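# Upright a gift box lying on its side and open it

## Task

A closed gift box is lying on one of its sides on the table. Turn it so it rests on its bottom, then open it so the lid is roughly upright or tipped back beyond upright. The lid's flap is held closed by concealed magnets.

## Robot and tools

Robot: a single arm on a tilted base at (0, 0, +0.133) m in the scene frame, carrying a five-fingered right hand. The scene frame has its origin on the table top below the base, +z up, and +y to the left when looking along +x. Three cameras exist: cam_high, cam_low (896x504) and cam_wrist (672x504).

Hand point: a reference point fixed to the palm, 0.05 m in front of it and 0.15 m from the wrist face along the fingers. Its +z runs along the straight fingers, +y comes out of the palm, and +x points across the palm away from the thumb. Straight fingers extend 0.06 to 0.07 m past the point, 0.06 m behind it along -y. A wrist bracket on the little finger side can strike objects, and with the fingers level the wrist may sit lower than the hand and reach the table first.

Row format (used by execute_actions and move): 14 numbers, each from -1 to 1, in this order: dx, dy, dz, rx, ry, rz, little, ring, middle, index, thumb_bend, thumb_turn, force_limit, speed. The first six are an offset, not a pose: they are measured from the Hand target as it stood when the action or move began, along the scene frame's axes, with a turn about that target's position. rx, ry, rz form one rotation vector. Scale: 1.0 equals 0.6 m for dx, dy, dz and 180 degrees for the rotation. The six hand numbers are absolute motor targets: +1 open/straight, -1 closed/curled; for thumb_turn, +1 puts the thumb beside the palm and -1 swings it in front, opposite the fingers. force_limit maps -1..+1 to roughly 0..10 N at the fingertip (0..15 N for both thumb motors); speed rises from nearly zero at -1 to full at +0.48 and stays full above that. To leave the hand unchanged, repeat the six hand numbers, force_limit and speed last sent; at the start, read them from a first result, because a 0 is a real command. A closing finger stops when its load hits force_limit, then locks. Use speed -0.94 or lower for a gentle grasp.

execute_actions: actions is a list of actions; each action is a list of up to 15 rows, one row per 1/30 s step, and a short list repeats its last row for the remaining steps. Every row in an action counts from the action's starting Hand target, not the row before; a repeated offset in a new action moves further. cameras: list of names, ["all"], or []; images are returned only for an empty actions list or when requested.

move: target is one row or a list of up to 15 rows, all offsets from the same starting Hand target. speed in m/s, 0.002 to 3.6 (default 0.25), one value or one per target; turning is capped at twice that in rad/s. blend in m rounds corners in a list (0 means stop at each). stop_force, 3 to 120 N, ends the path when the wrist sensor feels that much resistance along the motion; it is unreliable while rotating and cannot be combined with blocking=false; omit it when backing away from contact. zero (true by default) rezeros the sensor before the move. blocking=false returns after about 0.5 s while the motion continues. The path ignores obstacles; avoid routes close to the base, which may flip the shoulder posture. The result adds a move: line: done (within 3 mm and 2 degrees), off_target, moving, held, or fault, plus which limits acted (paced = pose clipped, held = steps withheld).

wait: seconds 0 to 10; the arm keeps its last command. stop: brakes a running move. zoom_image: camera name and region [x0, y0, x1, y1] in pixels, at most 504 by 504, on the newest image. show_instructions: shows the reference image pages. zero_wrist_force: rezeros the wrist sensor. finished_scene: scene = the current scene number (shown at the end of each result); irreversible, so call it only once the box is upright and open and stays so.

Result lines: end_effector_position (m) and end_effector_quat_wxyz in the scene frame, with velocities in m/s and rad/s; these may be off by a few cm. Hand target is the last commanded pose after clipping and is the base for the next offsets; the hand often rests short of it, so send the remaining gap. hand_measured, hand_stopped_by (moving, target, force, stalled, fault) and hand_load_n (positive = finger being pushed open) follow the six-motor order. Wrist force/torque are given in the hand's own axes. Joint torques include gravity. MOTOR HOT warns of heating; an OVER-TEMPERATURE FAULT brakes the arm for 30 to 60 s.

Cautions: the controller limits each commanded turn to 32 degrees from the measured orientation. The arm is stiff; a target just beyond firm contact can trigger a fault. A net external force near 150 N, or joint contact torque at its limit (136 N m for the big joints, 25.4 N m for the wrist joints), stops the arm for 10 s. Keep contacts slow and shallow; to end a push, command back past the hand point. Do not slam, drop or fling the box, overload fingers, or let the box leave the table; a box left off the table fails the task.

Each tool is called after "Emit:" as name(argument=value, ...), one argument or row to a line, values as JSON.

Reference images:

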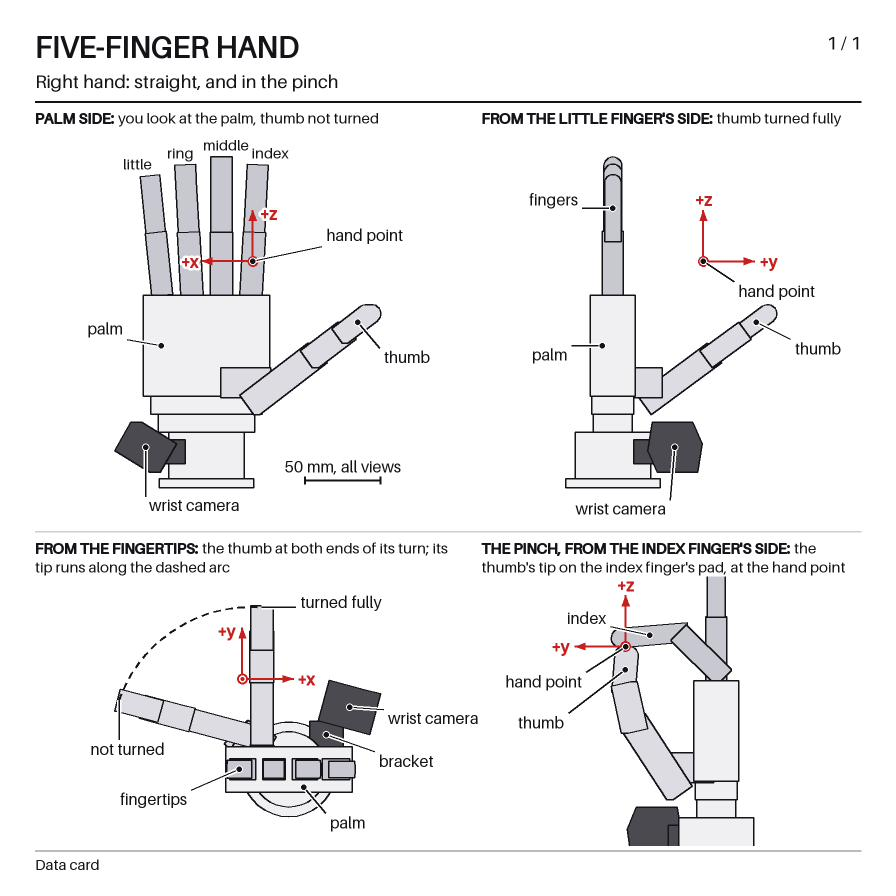

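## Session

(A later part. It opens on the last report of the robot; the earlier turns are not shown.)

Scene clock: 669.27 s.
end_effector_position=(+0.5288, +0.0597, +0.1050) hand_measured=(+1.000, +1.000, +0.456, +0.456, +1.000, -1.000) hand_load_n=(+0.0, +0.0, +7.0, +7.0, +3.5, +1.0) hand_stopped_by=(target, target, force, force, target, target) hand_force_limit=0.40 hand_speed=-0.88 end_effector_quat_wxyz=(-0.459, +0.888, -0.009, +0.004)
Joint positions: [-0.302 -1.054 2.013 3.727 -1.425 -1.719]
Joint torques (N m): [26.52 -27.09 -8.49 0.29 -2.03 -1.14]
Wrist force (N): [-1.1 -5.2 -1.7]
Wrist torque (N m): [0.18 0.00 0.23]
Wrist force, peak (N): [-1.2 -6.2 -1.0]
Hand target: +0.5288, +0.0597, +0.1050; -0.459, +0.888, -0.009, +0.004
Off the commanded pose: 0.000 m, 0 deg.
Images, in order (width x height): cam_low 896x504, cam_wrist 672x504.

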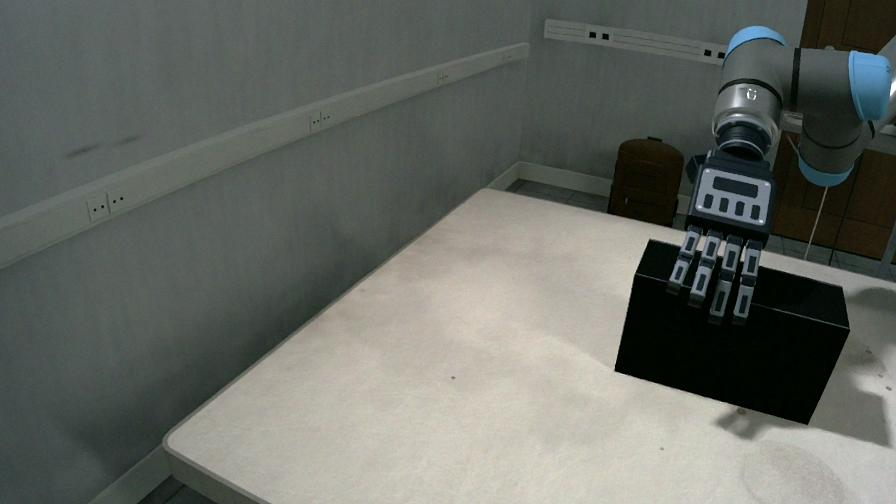

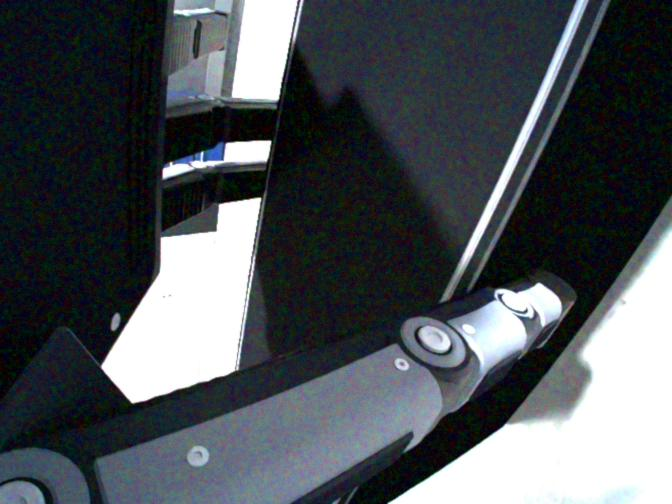

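Emit:
move(
  target=[
    [0,0,0.06,0,0,0,1,1,0,0,1,-1,0.4,-0.88],
    [-0.04,-0.03,0.33,0,0,0.2222,1,1,0,0,1,-1,0.4,-0.88],
    [-0.05,-0.05,0.35,0,0,0.4444,1,1,0,0,1,-1,0.4,-0.88],
  ],
  speed=[0.08,0.2,0.25],
  blend=[0.02,0.02,0],
  cameras=["cam_low"],
)

Scene clock: 679.77 s.
end_effector_position=(+0.4988, +0.0297, +0.3150) hand_measured=(+1.000, +1.000, +0.456, +0.456, +1.000, -1.000) hand_load_n=(+0.0, +0.0, +6.5, +6.5, +3.5, +0.5) hand_stopped_by=(target, target, force, force, target, target) hand_force_limit=0.40 hand_speed=-0.88 end_effector_quat_wxyz=(-0.354, +0.687, +0.564, -0.292)
Joint positions: [0.09 -0.828 1.167 5.37 -1.697 -2.226]
Joint torques (N m): [29.93 -39.22 -10.04 -0.56 2.27 0.4]
Wrist force (N): [-1.1 2.1 1.5]
Wrist torque (N m): [0.00 0.03 0.21]
Wrist force, peak (N): [-1.5 -5.7 -2.0]
Hand target: +0.4988, +0.0297, +0.3150; -0.354, +0.686, +0.564, -0.292
Off the commanded pose: 0.000 m, 0 deg.
move: done; blend cut to 0.018 m at target 1
Images, in order (width x height): cam_low 896x504.

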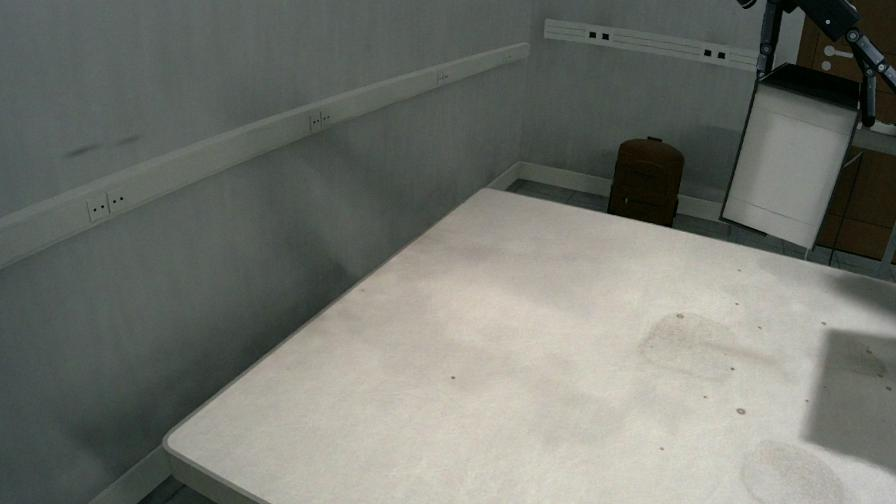

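Emit:
move(
  target=[
    [0,0,0,0.2454,-0.0477,0,1,1,0,0,1,-1,0.4,-0.88],
    [0,0,-0.02,0.4908,-0.0954,0,1,1,0,0,1,-1,0.4,-0.88],
  ],
  speed=[0.3,0.3],
  blend=[0.01,0],
  cameras=["cam_low","cam_high"],
)

Scene clock: 695.30 s.
end_effector_position=(+0.4987, +0.0297, +0.3030) hand_measured=(+1.000, +1.000, +0.456, +0.456, +1.000, -1.000) hand_load_n=(+0.0, +0.0, +6.5, +6.5, +3.5, +2.5) hand_stopped_by=(target, target, force, force, target, target) hand_force_limit=0.40 hand_speed=-0.88 end_effector_quat_wxyz=(+0.651, -0.279, -0.649, -0.277)
Joint positions: [-0.336 -1.113 1.541 5.226 -1.205 -3.848]
Joint torques (N m): [36.08 -41.4 -14.51 -1.72 -0.06 -1.28]
Wrist force (N): [-2.3 0.3 0.1]
Wrist torque (N m): [0.00 -0.08 0.13]
Wrist force, peak (N): [-1.7 2.2 1.9]
Hand target: +0.4988, +0.0297, +0.3030; +0.651, -0.279, -0.649, -0.278
Off the commanded pose: 0.000 m, 0 deg.
move: done
Images, in order (width x height): cam_high 896x504, cam_low 896x504.

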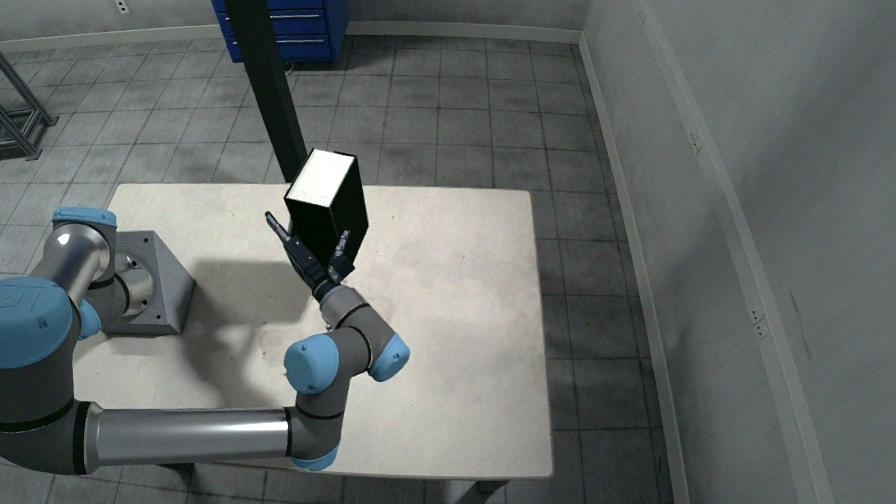

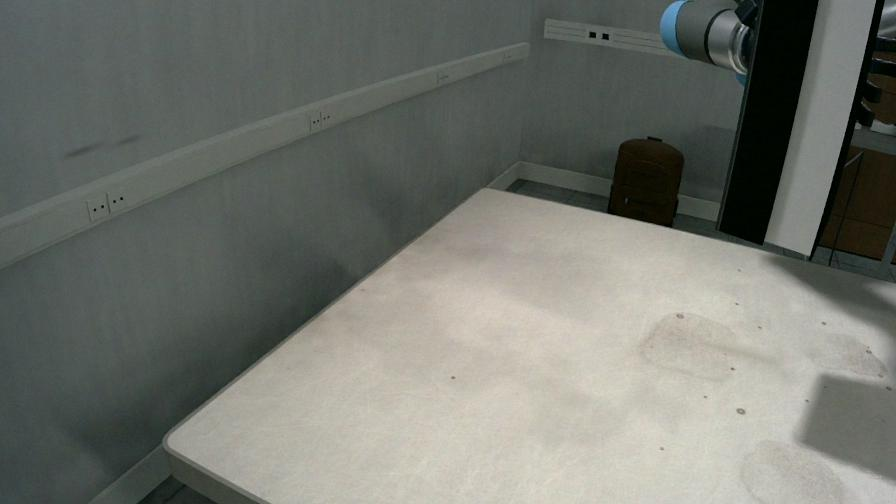

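Emit:
move(
  target=[
    [0,-0.05,-0.27,0,0,0,1,1,0,0,1,-1,0.4,-0.88],
    [0,-0.05,-0.37,0,0,0,1,1,0,0,1,-1,0.4,-0.88],
  ],
  speed=[0.15,0.018],
  blend=[0.01,0],
  stop_force=3,
  cameras=["cam_low","cam_high"],
)

Scene clock: 708.37 s.
end_effector_position=(+0.4987, -0.0003, +0.0971) hand_measured=(+1.000, +1.000, +0.456, +0.456, +1.000, -1.000) hand_load_n=(+0.0, +0.0, +6.5, +6.5, +3.5, +2.0) hand_stopped_by=(target, target, force, force, target, target) hand_force_limit=0.40 hand_speed=-0.88 end_effector_quat_wxyz=(+0.651, -0.279, -0.649, -0.278)
Joint positions: [-0.596 -0.916 1.562 5.048 -1.419 -4.003]
Joint torques (N m): [44.32 -47.01 1.75 3.26 2.73 1.32]
Wrist force (N): [-1.9 0.8 0.1]
Wrist torque (N m): [0.06 0.05 0.10]
Wrist force, peak (N): [13.1 -1.9 -2.7]
Hand target: +0.4987, -0.0003, +0.0971; +0.651, -0.279, -0.649, -0.278 (not the last commanded pose)
Off the commanded pose: 0.016 m, 0 deg.
move: contact; path passed 1 of 2 targets
Images, in order (width x height): cam_high 896x504, cam_low 896x504.

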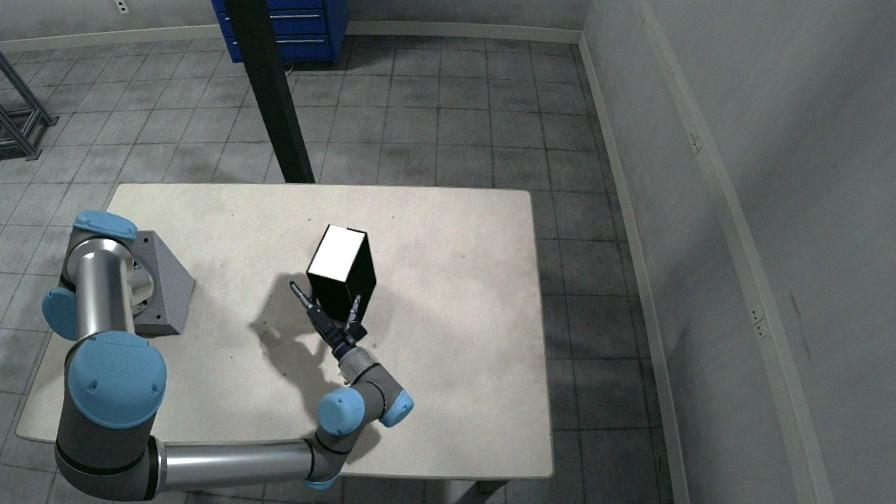

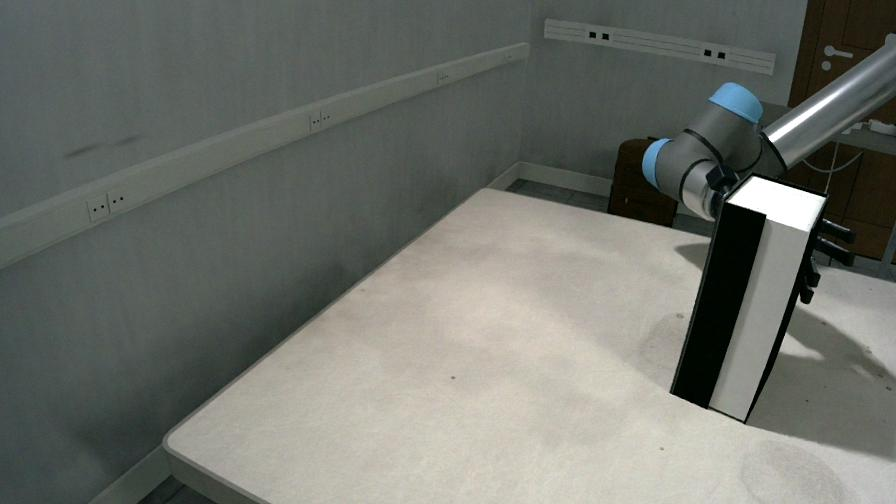

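Emit:
execute_actions(
  actions=[
    [[0,0,0,0,0,0,1,1,0.62,0.62,1,-1,0.4,-0.8]],
    [[0,0,0,0,0,0,1,1,0.62,0.62,1,-1,0.4,-0.8]],
    [[0,0,0,0,0,0,1,1,1,1,1,-1,0.4,0]],
  ],
  cameras=["cam_low"],
)

Emit:
move(
  target=[
    [-0.038,-0.2,0,0,0,0,1,1,1,1,1,-1,0.4,0],
    [-0.038,-0.2,0.22,0,0,0,1,1,1,1,1,-1,0.4,0],
    [0,-0.12,0.5,-0.168,0.208,-0.172,1,1,1,1,1,-1,0.4,0],
    [0.0,0.02,0.52,-0.336,0.416,-0.343,1,1,1,1,1,-1,0.4,0],
  ],
  speed=[0.08,0.25,0.35,0.5],
  blend=[0.01,0.03,0.03,0],
  cameras=["cam_low","cam_high"],
)

Scene clock: 735.03 s.
end_effector_position=(+0.4987, -0.0003, +0.0971) hand_measured=(+1.000, +1.000, +1.000, +1.000, +1.000, -1.000) hand_load_n=(+0.0, +0.0, +0.0, +0.0, +0.0, +0.5) hand_stopped_by=(target, target, target, target, target, target) hand_force_limit=0.40 hand_speed=0.00 end_effector_quat_wxyz=(+0.651, -0.279, -0.649, -0.278)
Joint positions: [-0.596 -0.916 1.562 5.048 -1.419 -4.003]
Joint torques (N m): [39.65 -42.62 0.18 2.19 -0.19 0.45]
Wrist force (N): [-0.5 1.2 -0.7]
Wrist torque (N m): [0.13 0.06 0.10]
Wrist force, peak (N): [-2.1 1.2 0.3]
Hand target: +0.4987, -0.0003, +0.0971; +0.651, -0.279, -0.649, -0.278
Off the commanded pose: 0.000 m, 0 deg.
Images, in order (width x height): cam_low 896x504.

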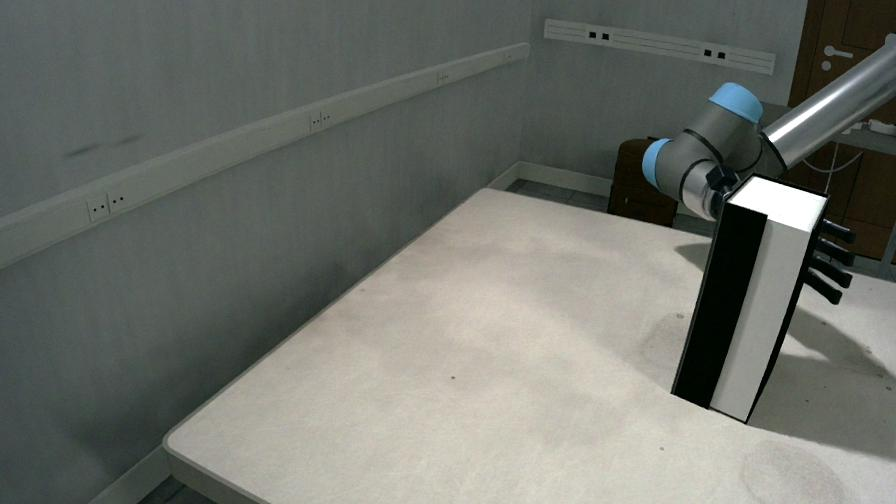

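Scene clock: 740.03 s.
end_effector_position=(+0.4988, +0.0117, +0.4091) hand_measured=(+1.000, +1.000, +1.000, +1.000, +1.000, -1.000) hand_load_n=(+0.0, +0.0, +0.0, +0.0, +0.0, +0.0) hand_stopped_by=(target, target, target, target, target, target) hand_force_limit=0.40 hand_speed=0.00 end_effector_quat_wxyz=(-0.460, +0.888, -0.009, +0.003)
Joint positions: [0.047 -1.389 1.732 4.294 -1.44 -1.366]
Joint torques (N m): [21.86 -21.24 -7.63 -0.02 0.43 1.46]
Wrist force (N): [-1.5 0.4 0.1]
Wrist torque (N m): [0.06 0.08 0.28]
Wrist force, peak (N): [-2.2 -0.3 -0.9]
Hand target: +0.4987, +0.0117, +0.4091; -0.460, +0.888, -0.009, +0.003
Off the commanded pose: 0.000 m, 0 deg.
move: done
Images, in order (width x height): cam_high 896x504, cam_low 896x504.

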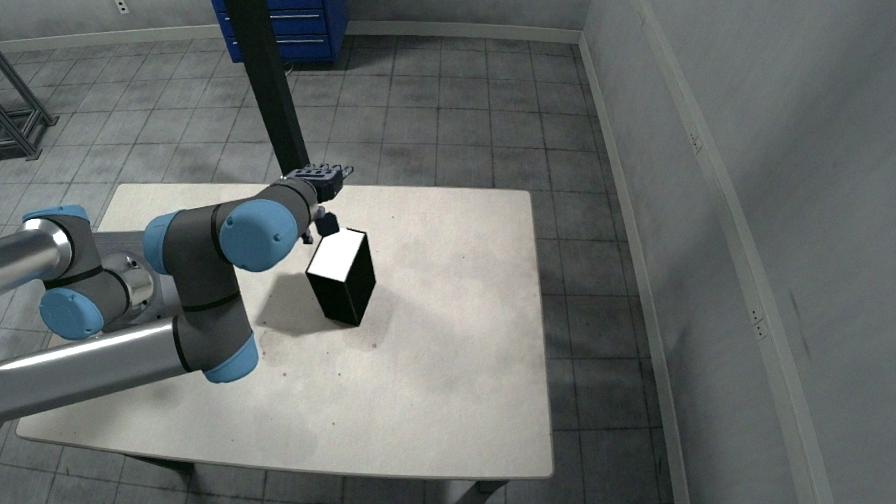

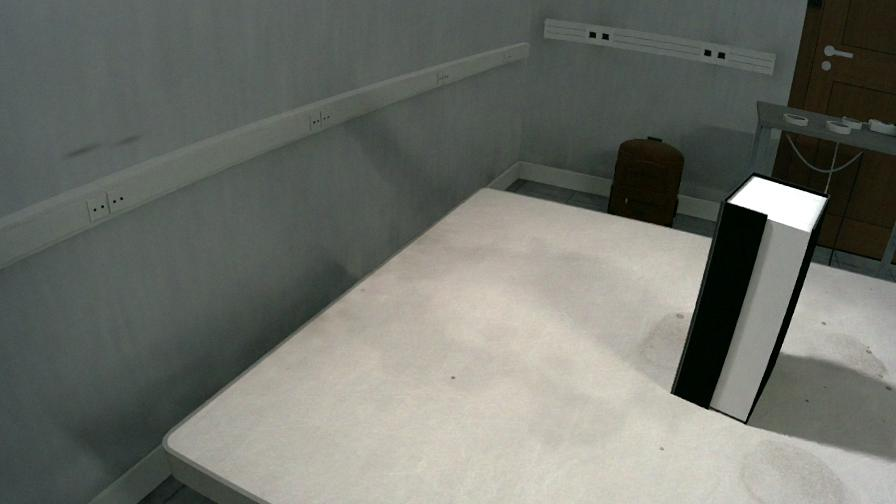

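Emit:
zoom_image(
  camera="cam_high",
  region=[290, 215, 390, 335],
)

Scaled by 4.200 from the camera's 896x504 image, which has a finer 1280x720 frame.

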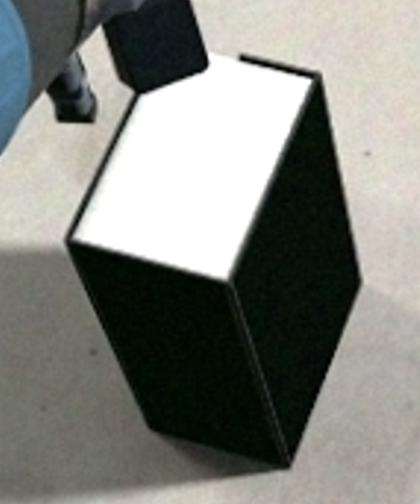

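Emit:
move(
  target=[
    [0.02,0.06,0,0,0,-0.2833,1,1,0.7,0.7,1,-1,0.4,0],
    [0.030,0.0855,-0.05,0,0,-0.5667,1,1,0.7,0.7,1,-1,0.4,0],
    [0.030,0.0855,-0.23,0,0,-0.5667,1,1,0.7,0.7,1,-1,0.4,0],
  ],
  speed=[0.5,0.5,0.2],
  blend=[0.02,0.005,0],
  stop_force=5,
  cameras=["cam_low","cam_wrist","cam_high"],
)

Scene clock: 766.77 s.
end_effector_position=(+0.5167, +0.0630, +0.2711) hand_measured=(+1.000, +1.000, +0.700, +0.700, +1.000, -1.000) hand_load_n=(+0.0, +0.0, +0.0, +0.0, +0.0, +0.0) hand_stopped_by=(target, target, target, target, target, target) hand_force_limit=0.40 hand_speed=0.00 end_effector_quat_wxyz=(+0.287, -0.551, +0.696, -0.360)
Joint positions: [0.265 -0.833 2.15 2.245 -2.53 -0.449]
Joint torques (N m): [16.37 -13.69 -1.34 -2.97 2.09 -0.31]
Wrist force (N): [-1.7 0.5 0.3]
Wrist torque (N m): [0.04 0.09 0.19]
Wrist force, peak (N): [-1.7 2.0 1.1]
Hand target: +0.5167, +0.0630, +0.2711; +0.287, -0.551, +0.696, -0.360
Off the commanded pose: 0.000 m, 0 deg.
move: done

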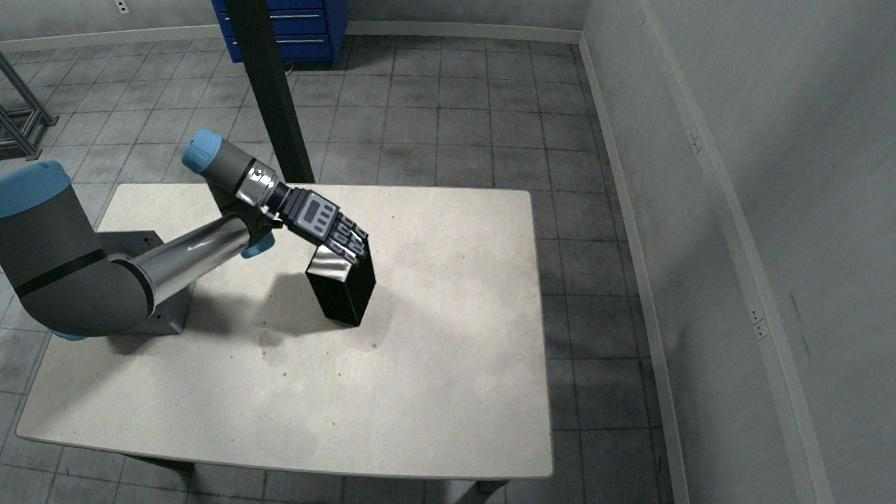

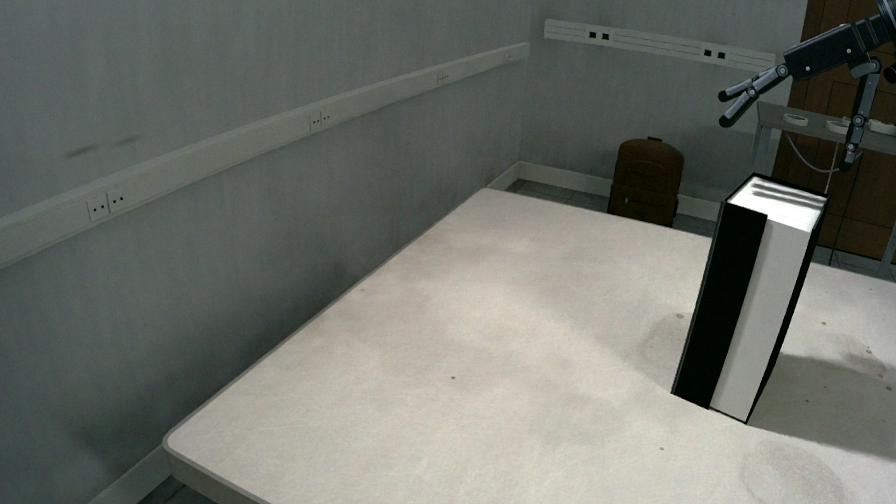

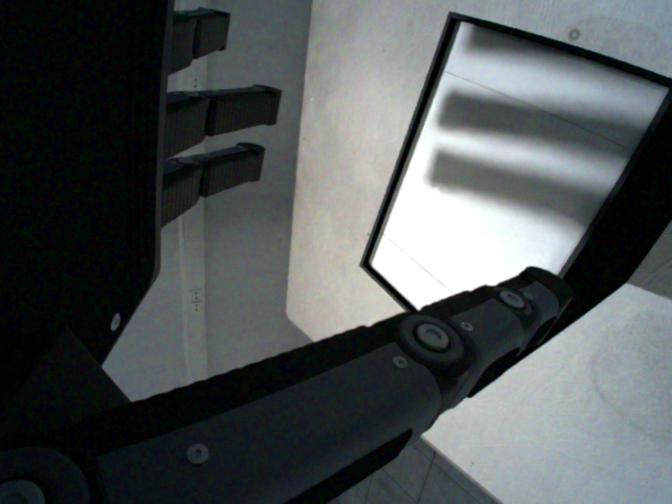

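Emit:
move(
  target=[
    [-0.006,0.001,-0.09,0,0,0,1,1,0.7,0.7,1,-1,0.4,0],
    [-0.006,0.001,-0.155,0,0,0,1,1,0.7,0.7,1,-1,0.4,0],
  ],
  speed=[0.12,0.03],
  blend=[0.005,0],
  stop_force=3,
  cameras=["cam_low","cam_wrist"],
)

Scene clock: 791.67 s.
end_effector_position=(+0.5131, +0.0636, +0.1885) hand_measured=(+1.000, +1.000, +0.700, +0.700, +1.000, -1.000) hand_load_n=(-0.5, +0.0, +0.0, +0.0, +0.0, +0.0) hand_stopped_by=(target, target, target, target, target, target) hand_force_limit=0.40 hand_speed=0.00 end_effector_quat_wxyz=(+0.287, -0.551, +0.696, -0.359)
Joint positions: [0.127 -0.679 2.199 1.977 -2.402 -0.533]
Joint torques (N m): [19.85 -17.09 -8.98 -3.15 2.16 -0.05]
Wrist force (N): [-1.6 0.1 0.4]
Wrist torque (N m): [0.04 0.06 0.17]
Wrist force, peak (N): [-2.0 -3.6 -0.8]
Hand target: +0.5131, +0.0636, +0.1884; +0.287, -0.551, +0.696, -0.359 (not the last commanded pose)
Off the commanded pose: 0.010 m, 0 deg.
move: contact; path passed 1 of 2 targets
Images, in order (width x height): cam_low 896x504, cam_wrist 672x504.

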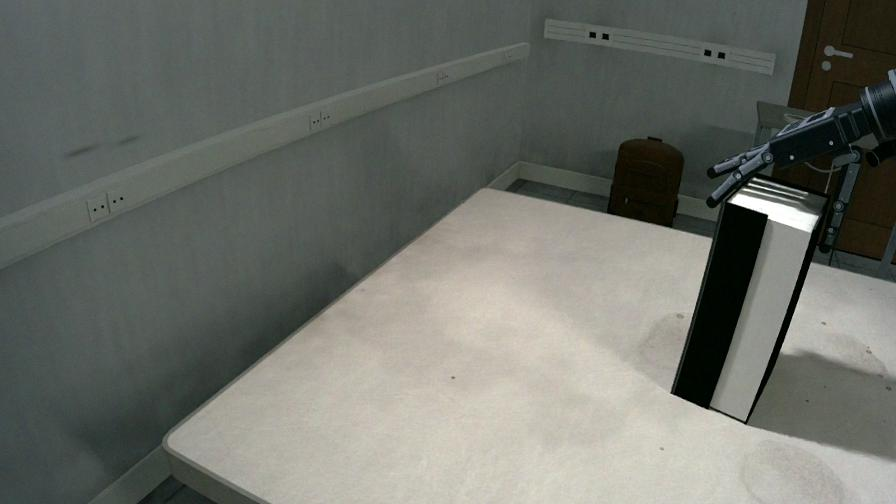

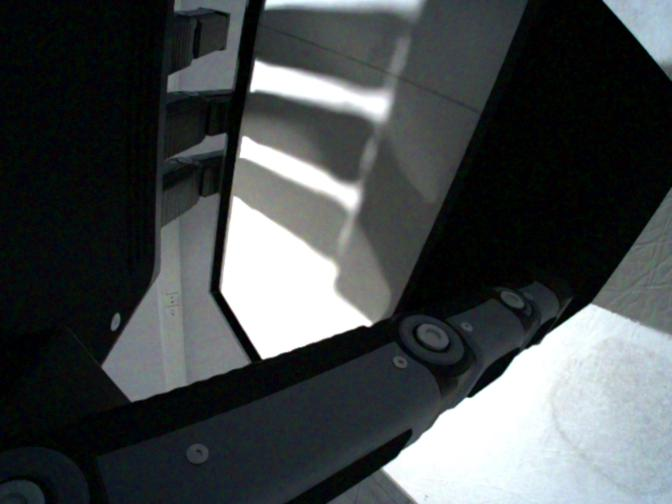

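Emit:
move(
  target=[
    [0.0275,-0.0064,0.003,0,0,0,1,1,0.7,0.7,1,-1,0.4,0],
    [0.0275,-0.0064,-0.0175,0,0,0,1,1,0.7,0.7,1,-1,0.4,0],
  ],
  speed=[0.04,0.03],
  blend=[0.002,0],
  stop_force=3,
  cameras=["cam_low","cam_wrist"],
)

Scene clock: 797.63 s.
end_effector_position=(+0.5297, +0.0597, +0.1834) hand_measured=(+1.000, +1.000, +0.700, +0.700, +1.000, -1.000) hand_load_n=(+0.0, +0.0, +0.0, +0.0, +0.0, +0.0) hand_stopped_by=(target, target, target, target, target, target) hand_force_limit=0.40 hand_speed=0.00 end_effector_quat_wxyz=(+0.287, -0.551, +0.696, -0.359)
Joint positions: [0.1 -0.675 2.168 1.995 -2.377 -0.546]
Joint torques (N m): [21 -18.12 -10.03 -3.3 2.49 0.34]
Wrist force (N): [-1.9 0.7 -0.5]
Wrist torque (N m): [0.06 0.11 0.16]
Wrist force, peak (N): [-1.7 -4.7 -6.6]
Hand target: +0.5297, +0.0597, +0.1833; +0.287, -0.551, +0.696, -0.359 (not the last commanded pose)
Off the commanded pose: 0.005 m, 0 deg.
move: contact; path passed 1 of 2 targets
Images, in order (width x height): cam_low 896x504, cam_wrist 672x504.

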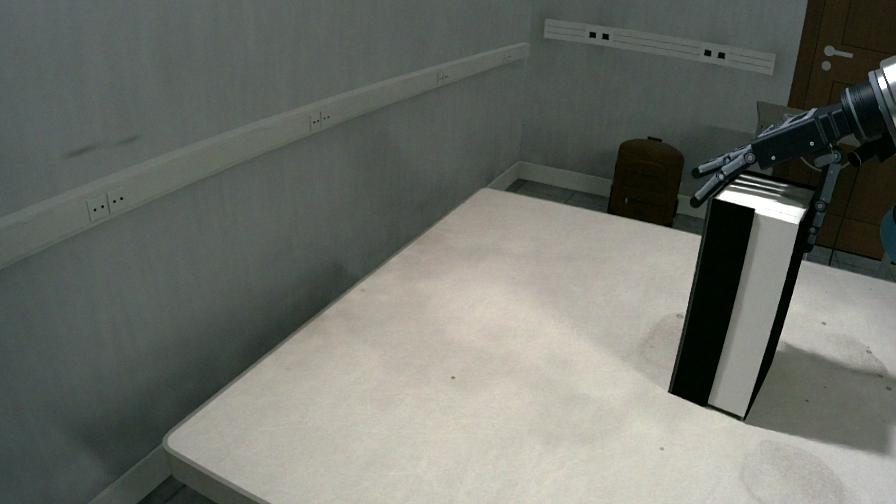

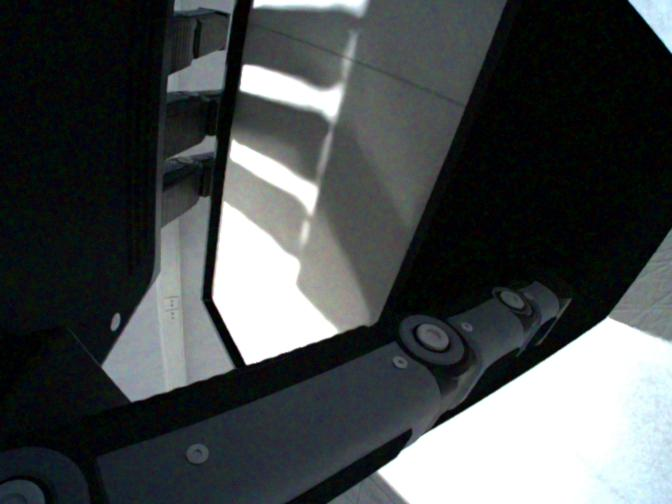

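Emit:
move(
  target=[
    [0,0,0.04,0,0,0,1,1,0.7,0.7,1,-1,0.4,0],
    [0.0275,-0.0064,0.045,0,0,0,1,1,0.7,0.7,1,-1,0.4,0],
  ],
  speed=[0.05,0.08],
  blend=[0.002,0],
  cameras=["cam_low","cam_wrist"],
)

Scene clock: 810.43 s.
end_effector_position=(+0.5462, +0.0558, +0.2104) hand_measured=(+1.000, +1.000, +0.700, +0.700, +1.000, -1.000) hand_load_n=(+0.0, +0.0, +0.0, +0.0, +0.0, +0.0) hand_stopped_by=(target, target, target, target, target, target) hand_force_limit=0.40 hand_speed=0.00 end_effector_quat_wxyz=(+0.287, -0.551, +0.696, -0.360)
Joint positions: [0.131 -0.729 2.126 2.102 -2.406 -0.53]
Joint torques (N m): [34.59 -17.67 0.9 -2.99 -1.19 1.46]
Wrist force (N): [-1.6 0.9 0.0]
Wrist torque (N m): [0.07 0.07 0.27]
Wrist force, peak (N): [-1.9 0.6 -1.2]
Hand target: +0.5462, +0.0559, +0.2103; +0.287, -0.551, +0.696, -0.359
Off the commanded pose: 0.000 m, 0 deg.
move: done
Images, in order (width x height): cam_low 896x504, cam_wrist 672x504.

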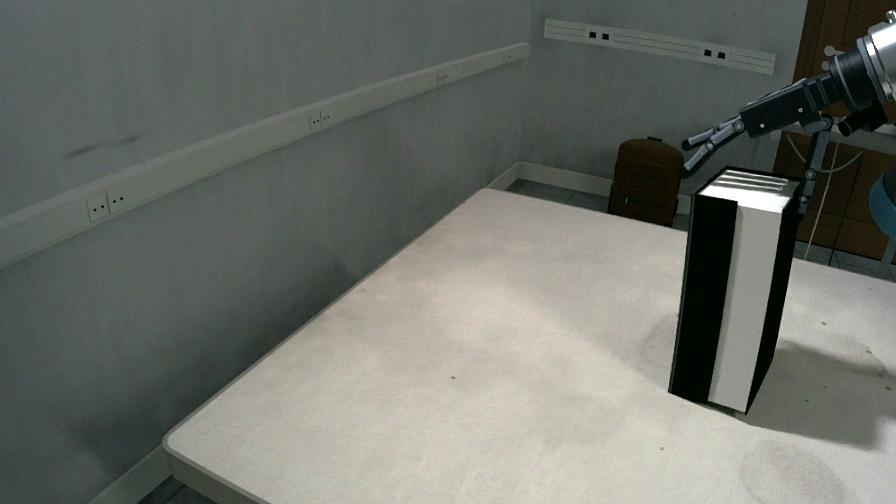

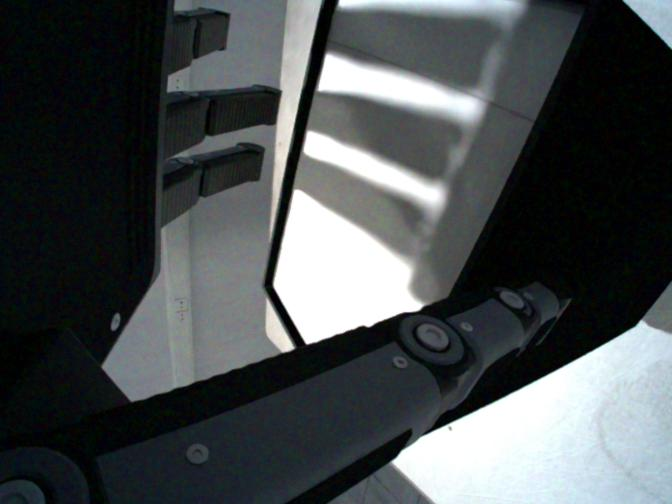

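Emit:
move(
  target=[
    [-0.013,0.003,-0.035,0,0,0,1,1,0.95,0.95,1,-1,0.4,0],
    [-0.058,0.0133,-0.035,0,0,0,1,1,0.95,0.95,1,-1,0.4,0],
  ],
  speed=[0.03,0.03],
  blend=[0.004,0],
  stop_force=6,
  cameras=["cam_low","cam_wrist"],
)

Scene clock: 831.57 s.
end_effector_position=(+0.5114, +0.0638, +0.1893) hand_measured=(+1.000, +1.000, +0.950, +0.950, +1.000, -1.000) hand_load_n=(+0.0, +0.0, +0.0, +0.0, +0.0, +0.0) hand_stopped_by=(target, target, target, target, target, target) hand_force_limit=0.40 hand_speed=0.00 end_effector_quat_wxyz=(+0.287, -0.551, +0.696, -0.359)
Joint positions: [0.13 -0.68 2.202 1.976 -2.405 -0.531]
Joint torques (N m): [19.88 -33.82 -8.9 1.42 2.38 -0.78]
Wrist force (N): [-1.6 0.4 -0.1]
Wrist torque (N m): [0.06 0.07 0.17]
Wrist force, peak (N): [-2.1 0.4 -0.4]
Hand target: +0.5114, +0.0638, +0.1893; +0.287, -0.551, +0.696, -0.359
Off the commanded pose: 0.000 m, 0 deg.
move: done
Images, in order (width x height): cam_low 896x504, cam_wrist 672x504.

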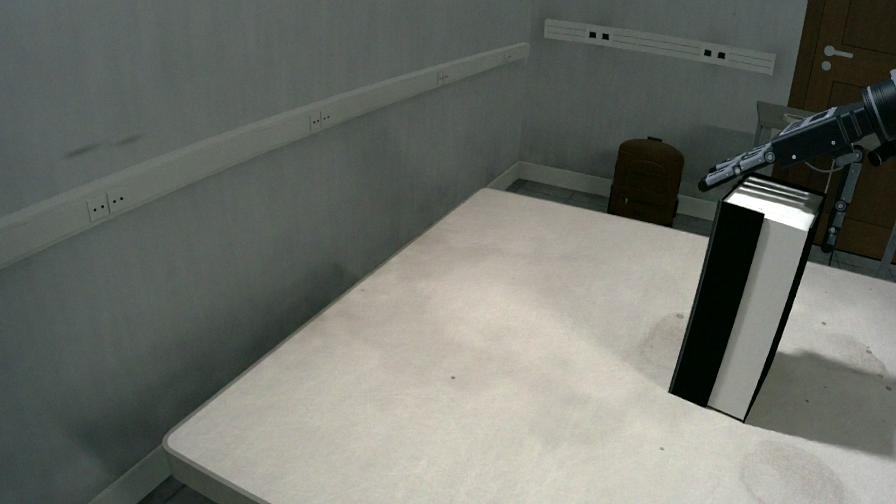

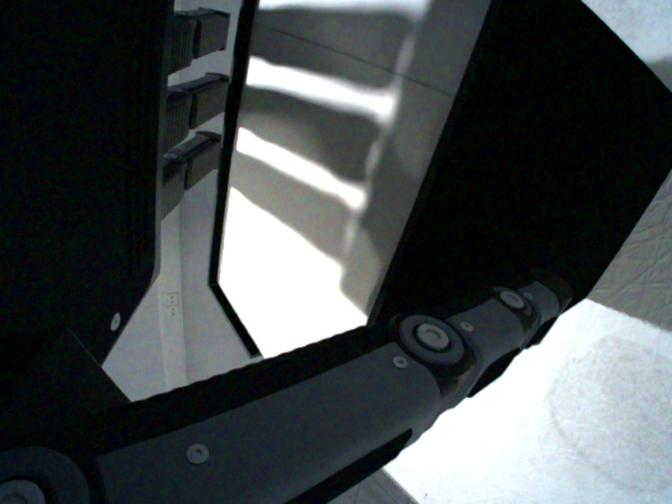

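Emit:
move(
  target=[-0.003,0.001,-0.019,0,0,0,1,1,0.95,0.95,1,-1,0.4,0],
  speed=0.03,
  stop_force=3,
)

Emit:
execute_actions(
  actions=[
    [[0,0,0,0,0,0,1,1,0.55,0.55,1,-1,-0.3,-0.7]],
    [[0,0,0,0,0,0,1,1,0.55,0.55,1,-1,-0.3,-0.7]],
    [[0,0,0,0,0,0,1,1,0.25,0.25,1,-1,-0.3,-0.85]],
    [[0,0,0,0,0,0,1,1,0.25,0.25,1,-1,-0.3,-0.85]],
    [[0,0,0,0,0,0,1,1,0.25,0.25,1,-1,-0.3,-0.85]],
    [[0,0,0,0,0,0,1,1,0.25,0.25,1,-1,-0.3,-0.85]],
  ],
  cameras=["cam_wrist","cam_low"],
)

Scene clock: 837.57 s.
end_effector_position=(+0.5101, +0.0642, +0.1816) hand_measured=(+1.000, +1.000, +0.950, +0.950, +1.000, -1.000) hand_load_n=(+0.0, +0.0, +0.0, +0.5, +0.0, +0.0) hand_stopped_by=(target, target, target, target, target, target) hand_force_limit=0.40 hand_speed=0.00 end_effector_quat_wxyz=(+0.287, -0.551, +0.696, -0.359)
Joint positions: [0.117 -0.663 2.206 1.951 -2.393 -0.537]
Joint torques (N m): [29.9 -22.26 -8.35 -3.24 1.95 1.29]
Wrist force (N): [-1.5 -0.9 0.3]
Wrist torque (N m): [0.05 0.00 0.23]
Wrist force, peak (N): [-1.1 -13.0 -8.4]
Hand target: +0.5101, +0.0642, +0.1816; +0.287, -0.551, +0.696, -0.359 (not the last commanded pose)
Off the commanded pose: 0.004 m, 0 deg.
move: contact

Scene clock: 840.77 s.
end_effector_position=(+0.5101, +0.0642, +0.1816) hand_measured=(+1.000, +1.000, +0.900, +0.900, +1.000, -1.000) hand_load_n=(+0.0, +0.0, +5.0, +5.5, +0.0, +0.0) hand_stopped_by=(target, target, force, force, target, target) hand_force_limit=-0.30 hand_speed=-0.85 end_effector_quat_wxyz=(+0.287, -0.551, +0.696, -0.359)
Joint positions: [0.117 -0.663 2.206 1.951 -2.393 -0.537]
Joint torques (N m): [10.26 -4.57 11.69 5.07 -5.32 -0.86]
Wrist force (N): [-2.0 -24.6 -6.6]
Wrist torque (N m): [1.23 0.04 -0.03]
Wrist force, peak (N): [-2.1 -25.2 -6.8]
Hand target: +0.5101, +0.0642, +0.1816; +0.287, -0.551, +0.696, -0.359
Off the commanded pose: 0.000 m, 0 deg.
Images, in order (width x height): cam_low 896x504, cam_wrist 672x504.

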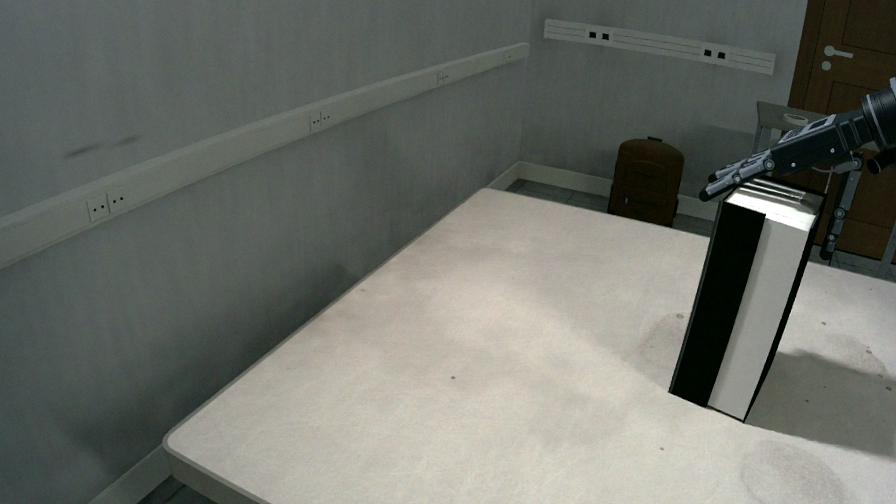

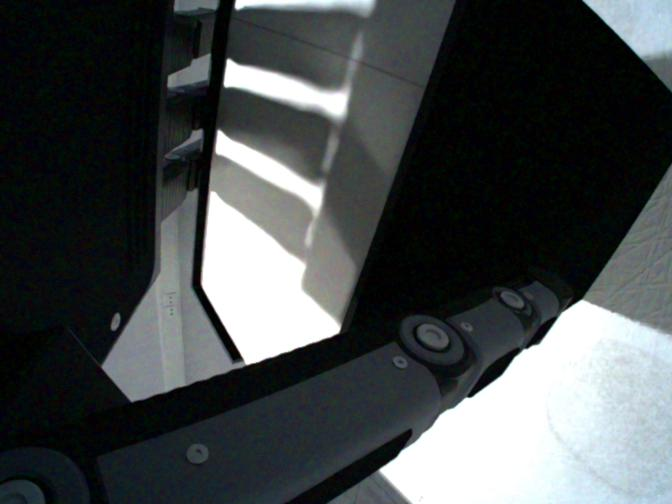

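Emit:
move(
  target=[
    [0,0,0,0,0,0,1,1,1,1,1,-1,-0.3,0],
    [0,0,0.02,0,0,0,1,1,1,1,1,-1,-0.3,0],
    [0.0195,-0.0045,0.022,0,0,0,1,1,1,1,1,-1,-0.3,0],
    [0.0195,-0.0045,0.008,0,0,0,1,1,1,1,1,-1,-0.3,0],
  ],
  speed=[0.05,0.05,0.04,0.03],
  blend=[0,0.001,0.001,0],
  cameras=["cam_wrist","cam_low"],
)

Scene clock: 872.93 s.
end_effector_position=(+0.5218, +0.0615, +0.1863) hand_measured=(+1.000, +1.000, +1.000, +1.000, +1.000, -1.000) hand_load_n=(+0.0, +0.0, +0.0, +0.0, +0.0, +0.0) hand_stopped_by=(target, target, target, target, target, target) hand_force_limit=-0.30 hand_speed=0.00 end_effector_quat_wxyz=(+0.287, -0.551, +0.696, -0.359) end_effector_velocity=(+0.000, +0.000, +0.000) end_effector_angular_velocity=(-0.001, +0.002, +0.000)
Joint positions: [0.114 -0.678 2.182 1.988 -2.39 -0.539]
Joint velocities: [0.001 -0.002 -0.001 0.005 -0.003 0.001]
Joint torques (N m): [34.94 -35.83 -0.98 1.42 -1.35 0.9]
Wrist force (N): [-0.2 0.8 0.0]
Wrist torque (N m): [0.04 -0.15 0.35]
Wrist force, peak (N): [-2.6 -25.0 -7.0]
Hand target: +0.5218, +0.0615, +0.1864; +0.287, -0.551, +0.696, -0.359
Off the commanded pose: 0.000 m, 0 deg.
move: done
Images, in order (width x height): cam_low 896x504, cam_wrist 672x504.

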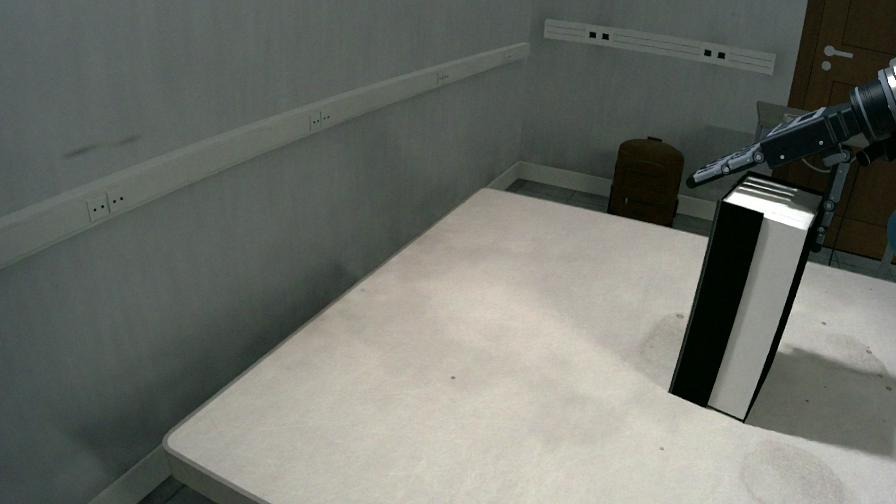

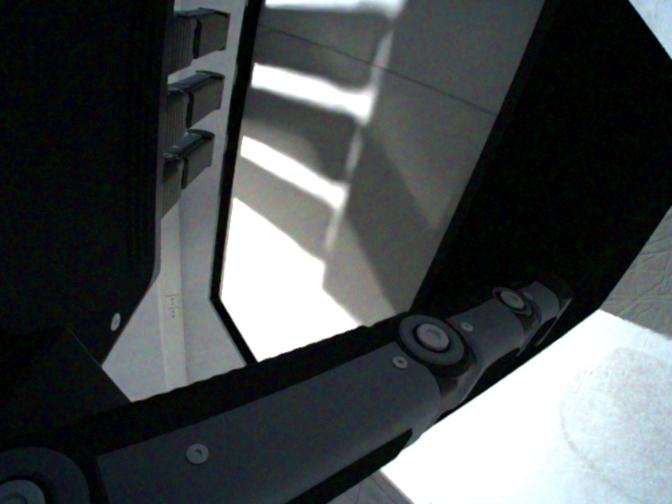

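Emit:
execute_actions(
  actions=[
    [[0,0,0,0,0,0,1,1,0.6,0.6,1,-1,-0.3,-0.6]],
    [[0,0,0,0,0,0,1,1,0.6,0.6,1,-1,-0.3,-0.6]],
    [[0,0,0,0,0,0,1,1,0.3,0.3,1,-1,-0.3,-0.85]],
    [[0,0,0,0,0,0,1,1,0.3,0.3,1,-1,-0.3,-0.85]],
    [[0,0,0,0,0,0,1,1,0.3,0.3,1,-1,-0.3,-0.85]],
  ],
  cameras=["cam_wrist","cam_low"],
)

Scene clock: 879.23 s.
end_effector_position=(+0.5219, +0.0615, +0.1864) hand_measured=(+1.000, +1.000, +0.562, +0.576, +1.000, -1.000) hand_load_n=(+0.0, +0.0, +4.5, +2.5, +1.5, +1.0) hand_stopped_by=(target, target, force, force, target, target) hand_force_limit=-0.30 hand_speed=-0.85 end_effector_quat_wxyz=(+0.287, -0.551, +0.696, -0.359)
Joint positions: [0.114 -0.678 2.182 1.988 -2.39 -0.539]
Joint torques (N m): [22.8 -17.52 -1.21 -0.77 -0.04 0.94]
Wrist force (N): [-0.2 -5.1 -1.5]
Wrist torque (N m): [0.75 -0.16 0.30]
Wrist force, peak (N): [-0.6 -5.2 -1.8]
Hand target: +0.5218, +0.0615, +0.1864; +0.287, -0.551, +0.696, -0.359
Off the commanded pose: 0.000 m, 0 deg.
Images, in order (width x height): cam_low 896x504, cam_wrist 672x504.

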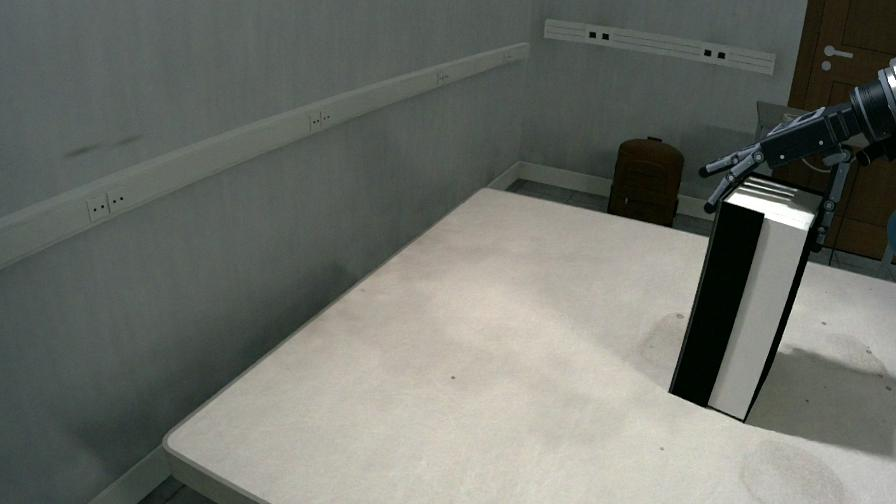

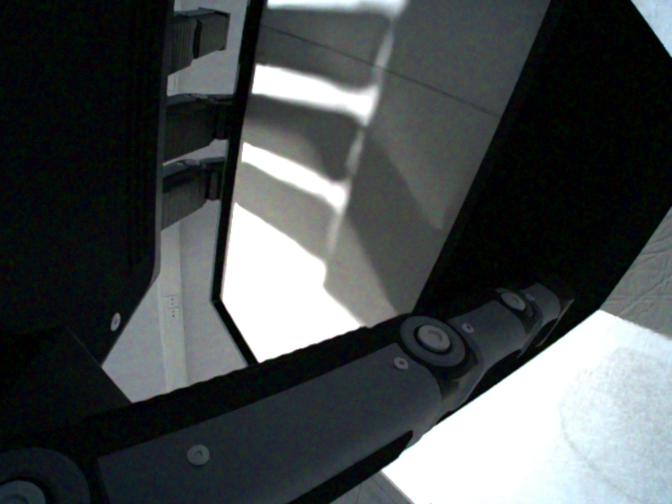

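Emit:
execute_actions(
  actions=[
    [[0,0,0,0,0,0,1,1,0.1,0.1,1,-1,0.4,-0.88]],
    [[0,0,0,0,0,0,1,1,0.1,0.1,1,-1,0.4,-0.88]],
  ],
  cameras=["cam_wrist"],
)

Scene clock: 884.93 s.
end_effector_position=(+0.5218, +0.0615, +0.1864) hand_measured=(+1.000, +1.000, +0.532, +0.534, +1.000, -1.000) hand_load_n=(+0.0, +0.0, +6.5, +8.0, +3.0, +2.0) hand_stopped_by=(target, target, force, force, target, target) hand_force_limit=0.40 hand_speed=-0.88 end_effector_quat_wxyz=(+0.287, -0.551, +0.696, -0.359)
Joint positions: [0.114 -0.678 2.182 1.988 -2.39 -0.539]
Joint torques (N m): [19.61 -15.59 3.11 3.42 -3.71 -0.09]
Wrist force (N): [-0.1 -11.8 -2.6]
Wrist torque (N m): [1.52 -0.13 0.29]
Wrist force, peak (N): [0.1 -11.9 -3.0]
Hand target: +0.5218, +0.0615, +0.1864; +0.287, -0.551, +0.696, -0.359
Off the commanded pose: 0.000 m, 0 deg.
Images, in order (width x height): cam_wrist 672x504.

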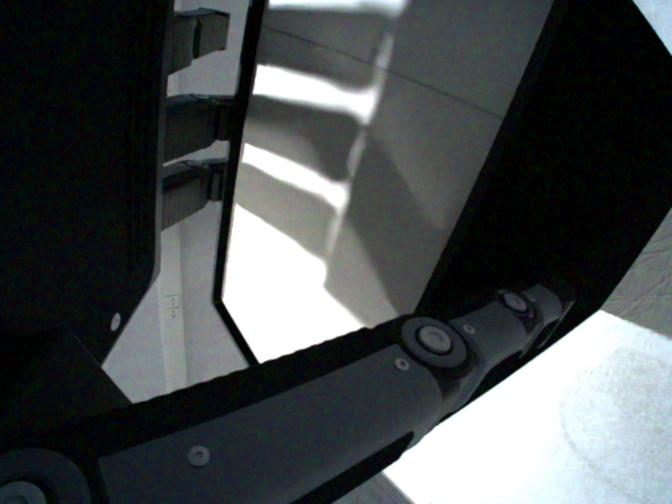

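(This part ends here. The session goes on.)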